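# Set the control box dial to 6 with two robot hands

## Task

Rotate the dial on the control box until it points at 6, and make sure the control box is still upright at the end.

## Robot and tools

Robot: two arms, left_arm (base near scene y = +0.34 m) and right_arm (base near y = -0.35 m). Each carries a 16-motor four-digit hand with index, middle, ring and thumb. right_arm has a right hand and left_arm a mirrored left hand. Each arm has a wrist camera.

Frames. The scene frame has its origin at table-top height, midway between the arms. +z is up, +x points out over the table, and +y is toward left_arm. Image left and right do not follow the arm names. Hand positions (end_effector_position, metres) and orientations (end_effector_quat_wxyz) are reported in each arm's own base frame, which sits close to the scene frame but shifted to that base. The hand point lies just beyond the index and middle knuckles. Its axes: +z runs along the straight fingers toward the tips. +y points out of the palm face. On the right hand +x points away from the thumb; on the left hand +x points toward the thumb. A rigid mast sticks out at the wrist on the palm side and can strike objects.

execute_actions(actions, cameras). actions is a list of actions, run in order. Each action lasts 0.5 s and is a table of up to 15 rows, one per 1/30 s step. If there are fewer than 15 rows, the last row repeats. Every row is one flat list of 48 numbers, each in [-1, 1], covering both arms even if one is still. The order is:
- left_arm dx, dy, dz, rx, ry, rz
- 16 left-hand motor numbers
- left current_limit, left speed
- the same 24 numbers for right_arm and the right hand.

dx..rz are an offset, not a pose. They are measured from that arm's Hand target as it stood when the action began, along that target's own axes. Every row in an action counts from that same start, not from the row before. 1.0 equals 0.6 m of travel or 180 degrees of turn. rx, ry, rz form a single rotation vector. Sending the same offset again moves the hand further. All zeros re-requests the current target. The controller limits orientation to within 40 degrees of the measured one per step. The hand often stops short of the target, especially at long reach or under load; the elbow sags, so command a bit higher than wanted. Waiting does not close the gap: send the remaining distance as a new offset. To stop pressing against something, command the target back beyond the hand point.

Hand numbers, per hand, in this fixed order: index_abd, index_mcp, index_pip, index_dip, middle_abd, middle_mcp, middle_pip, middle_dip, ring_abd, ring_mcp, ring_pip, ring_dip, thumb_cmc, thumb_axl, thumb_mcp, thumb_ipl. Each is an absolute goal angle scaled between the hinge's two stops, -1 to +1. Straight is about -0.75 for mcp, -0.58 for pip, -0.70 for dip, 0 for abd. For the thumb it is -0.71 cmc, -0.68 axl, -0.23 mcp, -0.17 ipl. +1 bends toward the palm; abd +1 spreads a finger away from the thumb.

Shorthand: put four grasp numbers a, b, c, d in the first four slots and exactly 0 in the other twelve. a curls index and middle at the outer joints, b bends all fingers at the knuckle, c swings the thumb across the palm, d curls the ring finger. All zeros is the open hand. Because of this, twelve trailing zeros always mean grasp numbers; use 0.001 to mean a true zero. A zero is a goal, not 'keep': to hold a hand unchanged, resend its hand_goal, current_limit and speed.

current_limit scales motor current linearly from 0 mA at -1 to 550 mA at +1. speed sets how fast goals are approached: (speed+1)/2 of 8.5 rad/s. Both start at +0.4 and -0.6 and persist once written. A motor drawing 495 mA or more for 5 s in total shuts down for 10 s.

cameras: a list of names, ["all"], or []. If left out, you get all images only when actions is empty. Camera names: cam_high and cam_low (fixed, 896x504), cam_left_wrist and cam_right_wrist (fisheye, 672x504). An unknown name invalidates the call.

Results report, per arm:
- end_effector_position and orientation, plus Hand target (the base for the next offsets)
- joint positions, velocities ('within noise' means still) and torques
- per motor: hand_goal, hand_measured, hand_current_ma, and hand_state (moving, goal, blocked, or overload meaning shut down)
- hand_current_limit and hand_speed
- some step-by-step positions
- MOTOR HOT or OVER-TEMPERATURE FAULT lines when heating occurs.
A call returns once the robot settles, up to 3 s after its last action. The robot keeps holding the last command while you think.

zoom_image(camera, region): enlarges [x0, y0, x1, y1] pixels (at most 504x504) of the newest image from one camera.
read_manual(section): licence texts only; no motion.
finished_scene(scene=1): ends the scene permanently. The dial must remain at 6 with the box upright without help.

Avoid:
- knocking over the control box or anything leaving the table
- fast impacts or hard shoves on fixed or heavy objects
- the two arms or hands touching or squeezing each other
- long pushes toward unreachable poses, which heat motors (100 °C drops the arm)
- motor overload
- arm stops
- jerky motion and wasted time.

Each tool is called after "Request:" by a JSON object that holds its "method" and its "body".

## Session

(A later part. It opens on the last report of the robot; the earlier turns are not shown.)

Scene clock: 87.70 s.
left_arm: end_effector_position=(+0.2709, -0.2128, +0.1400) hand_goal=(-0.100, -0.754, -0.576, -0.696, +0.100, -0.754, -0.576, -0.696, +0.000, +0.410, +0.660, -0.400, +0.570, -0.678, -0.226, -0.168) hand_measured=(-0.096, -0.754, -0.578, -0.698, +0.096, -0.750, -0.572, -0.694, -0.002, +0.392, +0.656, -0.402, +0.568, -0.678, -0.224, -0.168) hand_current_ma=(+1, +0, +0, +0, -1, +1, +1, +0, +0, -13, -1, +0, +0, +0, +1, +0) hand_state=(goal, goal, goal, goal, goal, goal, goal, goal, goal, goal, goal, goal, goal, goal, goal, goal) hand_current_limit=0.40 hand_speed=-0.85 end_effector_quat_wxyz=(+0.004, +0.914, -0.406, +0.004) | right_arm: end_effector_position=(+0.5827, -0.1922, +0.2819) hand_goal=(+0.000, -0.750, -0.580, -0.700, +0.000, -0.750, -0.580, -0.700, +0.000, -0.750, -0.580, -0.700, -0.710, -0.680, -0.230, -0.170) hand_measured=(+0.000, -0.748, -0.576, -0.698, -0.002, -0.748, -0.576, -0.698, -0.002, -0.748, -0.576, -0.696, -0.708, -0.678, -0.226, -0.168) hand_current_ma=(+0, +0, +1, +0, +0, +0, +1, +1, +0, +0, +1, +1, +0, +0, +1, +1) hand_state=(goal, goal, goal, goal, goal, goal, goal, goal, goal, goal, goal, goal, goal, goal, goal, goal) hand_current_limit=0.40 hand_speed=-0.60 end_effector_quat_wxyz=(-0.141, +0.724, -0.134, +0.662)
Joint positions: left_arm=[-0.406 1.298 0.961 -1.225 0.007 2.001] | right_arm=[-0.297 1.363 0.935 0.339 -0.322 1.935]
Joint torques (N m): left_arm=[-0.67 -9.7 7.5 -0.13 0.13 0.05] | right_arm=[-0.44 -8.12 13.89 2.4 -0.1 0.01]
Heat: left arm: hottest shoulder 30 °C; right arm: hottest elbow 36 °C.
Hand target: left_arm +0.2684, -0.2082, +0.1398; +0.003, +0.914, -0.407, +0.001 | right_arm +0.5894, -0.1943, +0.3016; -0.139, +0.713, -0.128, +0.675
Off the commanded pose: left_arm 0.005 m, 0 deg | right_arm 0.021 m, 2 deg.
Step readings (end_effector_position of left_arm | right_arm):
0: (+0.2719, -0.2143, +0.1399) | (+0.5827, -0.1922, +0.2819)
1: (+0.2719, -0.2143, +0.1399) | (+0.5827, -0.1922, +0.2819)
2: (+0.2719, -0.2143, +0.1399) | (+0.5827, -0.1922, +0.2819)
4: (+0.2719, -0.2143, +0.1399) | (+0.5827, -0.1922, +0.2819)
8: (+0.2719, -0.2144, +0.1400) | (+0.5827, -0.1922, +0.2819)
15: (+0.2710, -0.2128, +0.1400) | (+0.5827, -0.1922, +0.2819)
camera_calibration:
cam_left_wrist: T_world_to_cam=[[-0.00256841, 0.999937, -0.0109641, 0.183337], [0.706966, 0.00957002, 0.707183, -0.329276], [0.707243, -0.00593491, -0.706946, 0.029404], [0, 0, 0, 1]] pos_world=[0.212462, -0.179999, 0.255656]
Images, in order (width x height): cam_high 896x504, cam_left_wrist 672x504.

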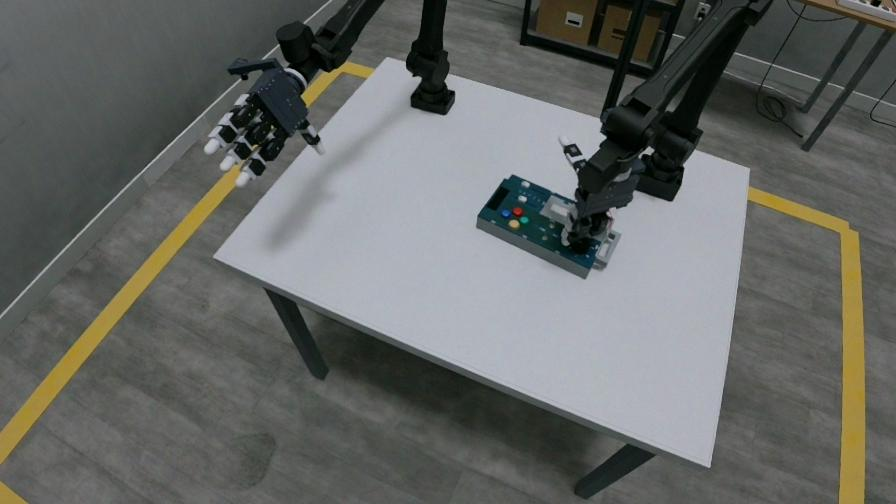

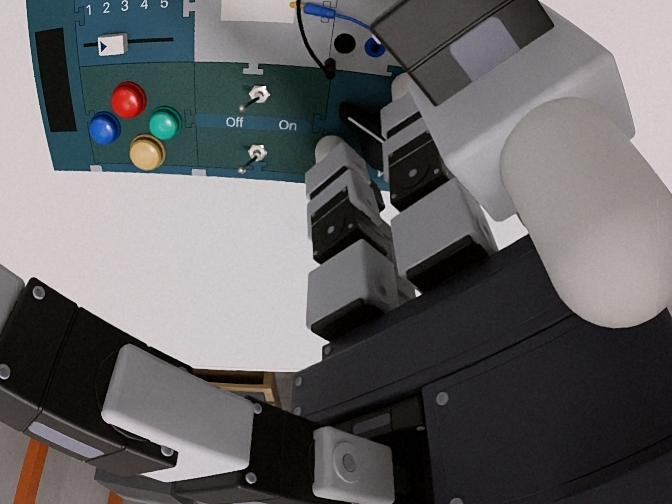

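Request:
{"method": "execute_actions", "body": {"actions": [[[0.007,-0.0075,-0.1,0,0,0,-0.1,-0.754,-0.576,-0.696,0.1,-0.754,-0.576,-0.696,0.001,0.41,0.66,-0.40,0.571,-0.678,-0.226,-0.168,0.4,-0.85,0,0,0,0,0,0,0,0,0,0,0,0,0,0,0,0,0,0,0,0,0,0,0.4,-0.6]],[[0.0,0.0,-0.1,0,0,0,-0.1,-0.754,-0.576,-0.696,0.1,-0.754,-0.576,-0.696,0.001,0.41,0.66,-0.40,0.571,-0.678,-0.226,-0.168,0.4,-0.85,0,0,0,0,0,0,0,0,0,0,0,0,0,0,0,0,0,0,0,0,0,0,0.4,-0.6]]], "cameras": ["cam_high","cam_left_wrist"]}}

Request:
{"method": "zoom_image", "body": {"camera": "cam_high", "region": [550, 210, 620, 280]}}

Request:
{"method": "zoom_image", "body": {"camera": "cam_left_wrist", "region": [290, 20, 470, 180]}}

Scene clock: 89.47 s.
left_arm: end_effector_position=(+0.2638, -0.2068, +0.2461) hand_goal=(-0.100, -0.754, -0.576, -0.696, +0.100, -0.754, -0.576, -0.696, +0.000, +0.410, +0.660, -0.400, +0.570, -0.678, -0.226, -0.168) hand_measured=(-0.102, -0.754, -0.578, -0.698, +0.096, -0.754, -0.576, -0.696, -0.002, +0.392, +0.656, -0.402, +0.568, -0.678, -0.224, -0.168) hand_current_ma=(+0, +0, +0, +0, -1, +0, +0, +0, +0, -13, -1, +0, +0, +0, +1, +0) hand_state=(goal, goal, goal, goal, goal, goal, goal, goal, goal, goal, goal, goal, goal, goal, goal, goal) hand_current_limit=0.40 hand_speed=-0.85 end_effector_quat_wxyz=(+0.004, +0.914, -0.406, -0.011) | right_arm: end_effector_position=(+0.5827, -0.1922, +0.2819) hand_goal=(+0.000, -0.750, -0.580, -0.700, +0.000, -0.750, -0.580, -0.700, +0.000, -0.750, -0.580, -0.700, -0.710, -0.680, -0.230, -0.170) hand_measured=(+0.000, -0.748, -0.576, -0.698, -0.002, -0.748, -0.576, -0.698, -0.002, -0.748, -0.576, -0.696, -0.708, -0.678, -0.226, -0.168) hand_current_ma=(+0, +0, +1, +0, +0, +0, +1, +1, +0, +0, +1, +1, +0, +0, +1, +1) hand_state=(goal, goal, goal, goal, goal, goal, goal, goal, goal, goal, goal, goal, goal, goal, goal, goal) hand_current_limit=0.40 hand_speed=-0.60 end_effector_quat_wxyz=(-0.141, +0.724, -0.134, +0.662)
Joint positions: left_arm=[-0.398 1.24 1.192 -1.546 0.008 2.009] | right_arm=[-0.297 1.363 0.935 0.339 -0.322 1.935]
Joint torques (N m): left_arm=[-0.62 -8.29 11.95 -0.42 0.12 0.08] | right_arm=[-0.44 -8.18 13.89 2.41 -0.1 0.01]
Heat: left arm: hottest shoulder 30 °C; right arm: hottest elbow 37 °C.
Hand target: left_arm +0.2747, -0.2075, +0.2599; +0.003, +0.914, -0.407, +0.001 | right_arm +0.5894, -0.1943, +0.3016; -0.139, +0.713, -0.128, +0.675
Off the commanded pose: left_arm 0.017 m, 1 deg | right_arm 0.021 m, 2 deg.
Step readings (end_effector_position of left_arm | right_arm):
0: (+0.2709, -0.2128, +0.1400) | (+0.5827, -0.1922, +0.2819)
1: (+0.2706, -0.2126, +0.1400) | (+0.5827, -0.1922, +0.2819)
2: (+0.2684, -0.2115, +0.1407) | (+0.5827, -0.1922, +0.2819)
4: (+0.2639, -0.2091, +0.1465) | (+0.5827, -0.1922, +0.2819)
8: (+0.2599, -0.2069, +0.1676) | (+0.5827, -0.1922, +0.2819)
15: (+0.2630, -0.2071, +0.1847) | (+0.5827, -0.1922, +0.2819)
16: (+0.2627, -0.2069, +0.1850) | (+0.5827, -0.1922, +0.2819)
17: (+0.2613, -0.2063, +0.1875) | (+0.5827, -0.1922, +0.2819)
19: (+0.2581, -0.2050, +0.1973) | (+0.5827, -0.1922, +0.2819)
23: (+0.2623, -0.2066, +0.2270) | (+0.5827, -0.1922, +0.2819)
30: (+0.2651, -0.2077, +0.2460) | (+0.5827, -0.1922, +0.2819)
camera_calibration:
cam_left_wrist: T_world_to_cam=[[-0.00308395, 0.999995, 0.00100625, 0.175757], [0.727124, 0.00155163, 0.686505, -0.401261], [0.6865, 0.00284881, -0.727125, 0.121765], [0, 0, 0, 1]] pos_world=[0.208717, -0.17548, 0.363829]
Images, in order (width x height): cam_high 896x504, cam_left_wrist 672x504.

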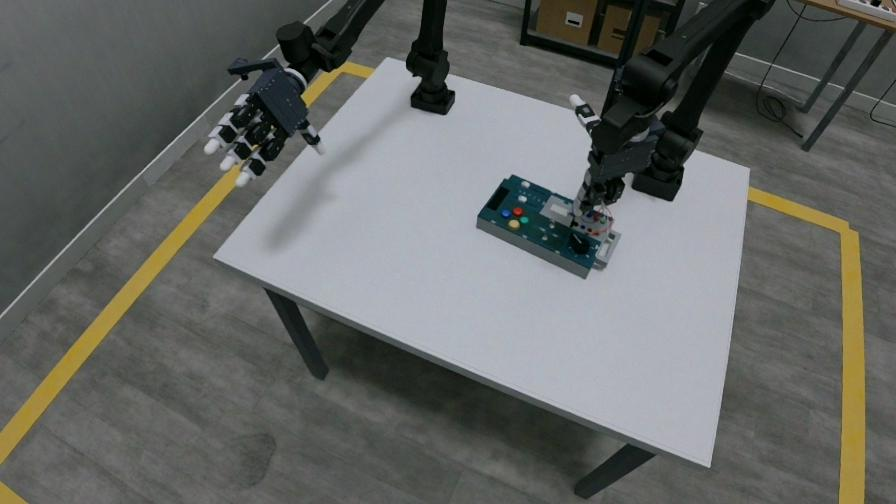

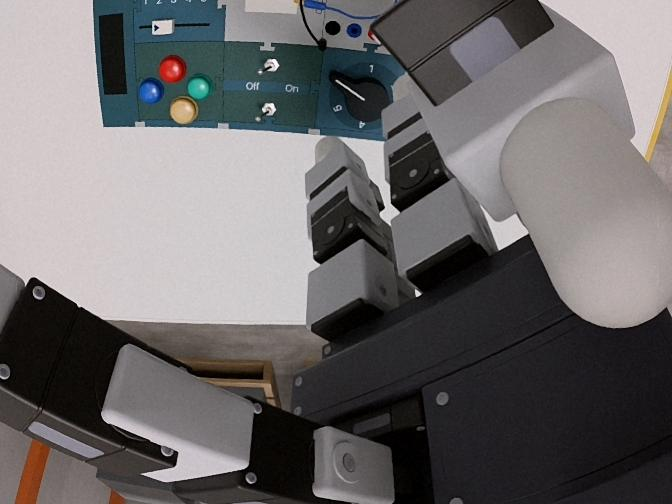

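Scaled by 7.200 from the camera's 896x504 image, which has a finer 1280x720 frame.

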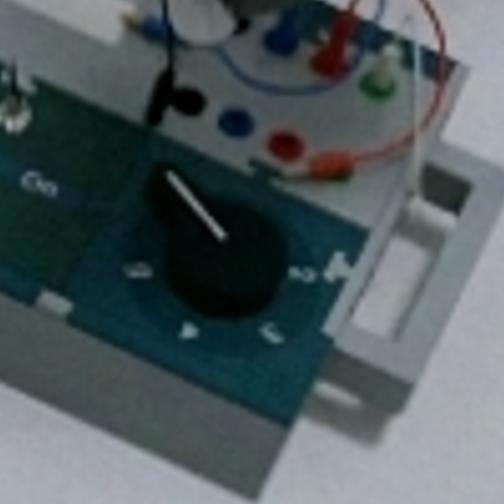

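Scaled by 2.800 from the camera's 672x504 image, which has a finer 960x720 frame.

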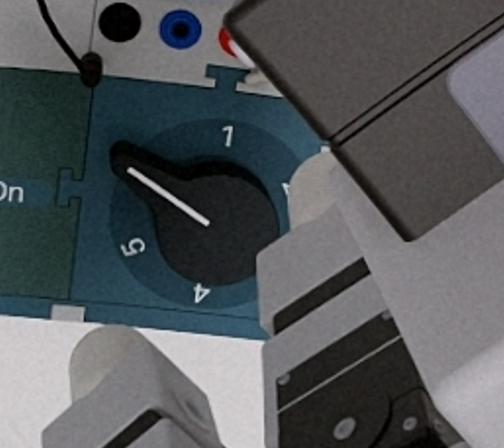

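Request:
{"method": "zoom_image", "body": {"camera": "cam_left_wrist", "region": [320, 50, 420, 140]}}

Request:
{"method": "zoom_image", "body": {"camera": "cam_high", "region": [560, 225, 605, 270]}}

Scaled by 5.040 from the camera's 672x504 image, which has a finer 960x720 frame.

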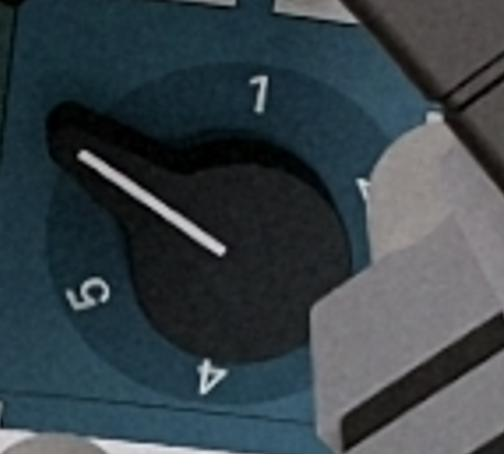

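Scaled by 11.200 from the camera's 896x504 image, which has a finer 1280x720 frame.

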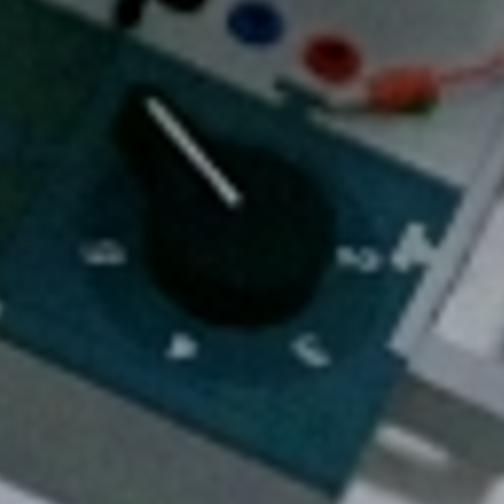

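Request:
{"method": "execute_actions", "body": {"actions": [[[-0.0743,-0.0669,-0.03,0,0,0,0.001,-0.754,-0.576,-0.696,0.001,-0.754,-0.576,-0.696,0.001,0.41,0.66,-0.40,0.571,-0.678,-0.226,-0.168,0.4,-0.85,0,0,0,0,0,0,0,0,0,0,0,0,0,0,0,0,0,0,0,0,0,0,0.4,-0.6]]], "cameras": ["cam_high","cam_left_wrist","cam_low"]}}

Request:
{"method": "zoom_image", "body": {"camera": "cam_left_wrist", "region": [230, 20, 390, 140]}}

Request:
{"method": "zoom_image", "body": {"camera": "cam_high", "region": [555, 220, 610, 275]}}

Scene clock: 91.27 s.
left_arm: end_effector_position=(+0.2648, -0.1484, +0.2613) hand_goal=(+0.000, -0.754, -0.576, -0.696, +0.000, -0.754, -0.576, -0.696, +0.000, +0.410, +0.660, -0.400, +0.570, -0.678, -0.226, -0.168) hand_measured=(-0.004, -0.754, -0.578, -0.698, +0.002, -0.754, -0.576, -0.696, -0.002, +0.392, +0.656, -0.402, +0.568, -0.678, -0.224, -0.168) hand_current_ma=(+0, +0, +0, +0, +0, +0, +0, +0, +0, -13, -1, +0, +0, +0, +1, +0) hand_state=(goal, goal, goal, goal, goal, goal, goal, goal, goal, goal, goal, goal, goal, goal, goal, goal) hand_current_limit=0.40 hand_speed=-0.85 end_effector_quat_wxyz=(-0.019, +0.931, -0.365, -0.019) | right_arm: end_effector_position=(+0.5827, -0.1922, +0.2819) hand_goal=(+0.000, -0.750, -0.580, -0.700, +0.000, -0.750, -0.580, -0.700, +0.000, -0.750, -0.580, -0.700, -0.710, -0.680, -0.230, -0.170) hand_measured=(+0.000, -0.748, -0.576, -0.698, -0.002, -0.748, -0.576, -0.698, -0.002, -0.748, -0.576, -0.696, -0.708, -0.678, -0.226, -0.168) hand_current_ma=(+0, +0, +1, +0, +0, +0, +1, +1, +0, +0, +1, +1, +0, +0, +1, +1) hand_state=(goal, goal, goal, goal, goal, goal, goal, goal, goal, goal, goal, goal, goal, goal, goal, goal) hand_current_limit=0.40 hand_speed=-0.60 end_effector_quat_wxyz=(-0.141, +0.724, -0.134, +0.662)
Joint positions: left_arm=[-0.249 1.179 1.192 -1.616 -0.043 2.069] | right_arm=[-0.297 1.363 0.935 0.339 -0.322 1.935]
Joint torques (N m): left_arm=[-0.62 -7.65 12.25 -0.35 -0.01 0.06] | right_arm=[-0.5 -8.12 13.9 2.4 -0.09 0.01]
Heat: left arm: hottest shoulder 30 °C; right arm: hottest elbow 37 °C.
Hand target: left_arm +0.2747, -0.1474, +0.2775; +0.003, +0.914, -0.407, +0.001 | right_arm +0.5894, -0.1943, +0.3016; -0.139, +0.713, -0.128, +0.675
Off the commanded pose: left_arm 0.019 m, 6 deg | right_arm 0.021 m, 2 deg.
joint sent to its limit (left arm) — joint 6 (wrist roll), upper limit. The joint targets are off in orientation, not in position.
Step readings (end_effector_position of left_arm | right_arm):
0: (+0.2638, -0.2068, +0.2461) | (+0.5827, -0.1922, +0.2819)
1: (+0.2637, -0.2066, +0.2461) | (+0.5827, -0.1922, +0.2819)
2: (+0.2634, -0.2037, +0.2461) | (+0.5827, -0.1922, +0.2819)
4: (+0.2655, -0.1917, +0.2469) | (+0.5827, -0.1922, +0.2819)
8: (+0.2704, -0.1595, +0.2541) | (+0.5827, -0.1922, +0.2819)
15: (+0.2655, -0.1487, +0.2613) | (+0.5827, -0.1922, +0.2819)
camera_calibration:
cam_left_wrist: T_world_to_cam=[[-0.0906017, 0.99462, 0.0502246, 0.126734], [0.721359, 0.0307726, 0.691877, -0.408085], [0.686609, 0.0989153, -0.720266, 0.144321], [0, 0, 0, 1]] pos_world=[0.206766, -0.12777, 0.379929]
Images, in order (width x height): cam_high 896x504, cam_low 896x504, cam_left_wrist 672x504.

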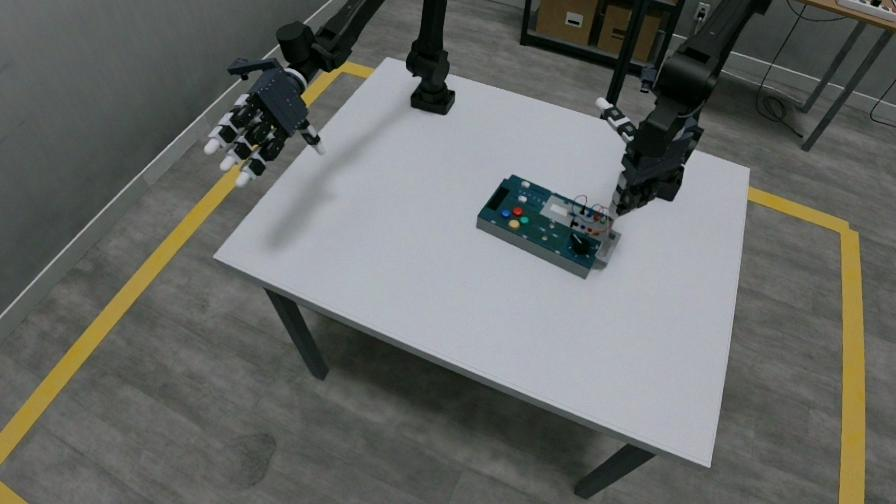

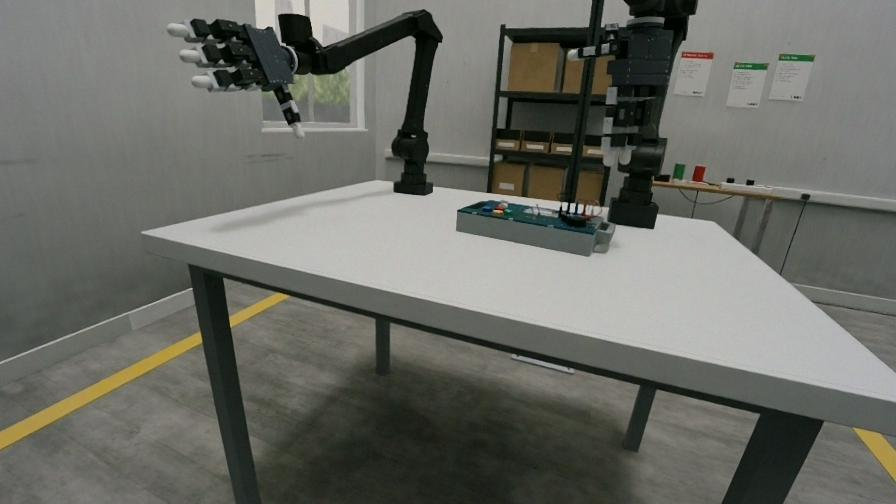

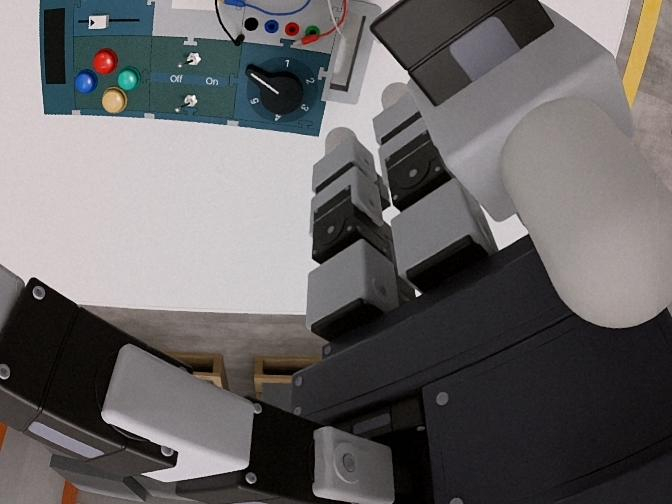

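Scaled by 3.150 from the camera's 672x504 image, which has a finer 960x720 frame.

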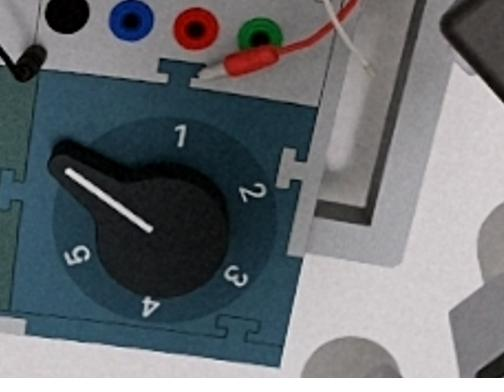

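Scaled by 9.164 from the camera's 896x504 image, which has a finer 1280x720 frame.

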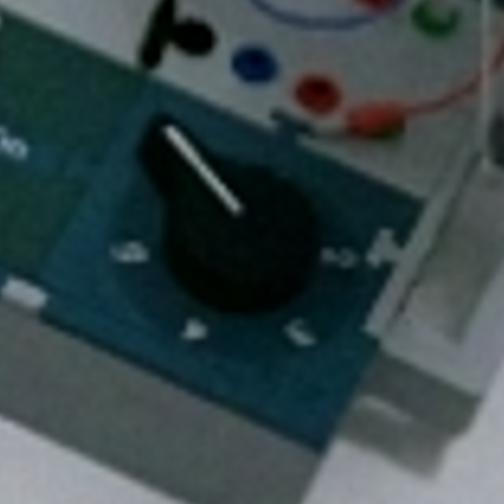

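Request:
{"method": "finished_scene", "body": {"scene": 1}}

The scene is finished: the task was done.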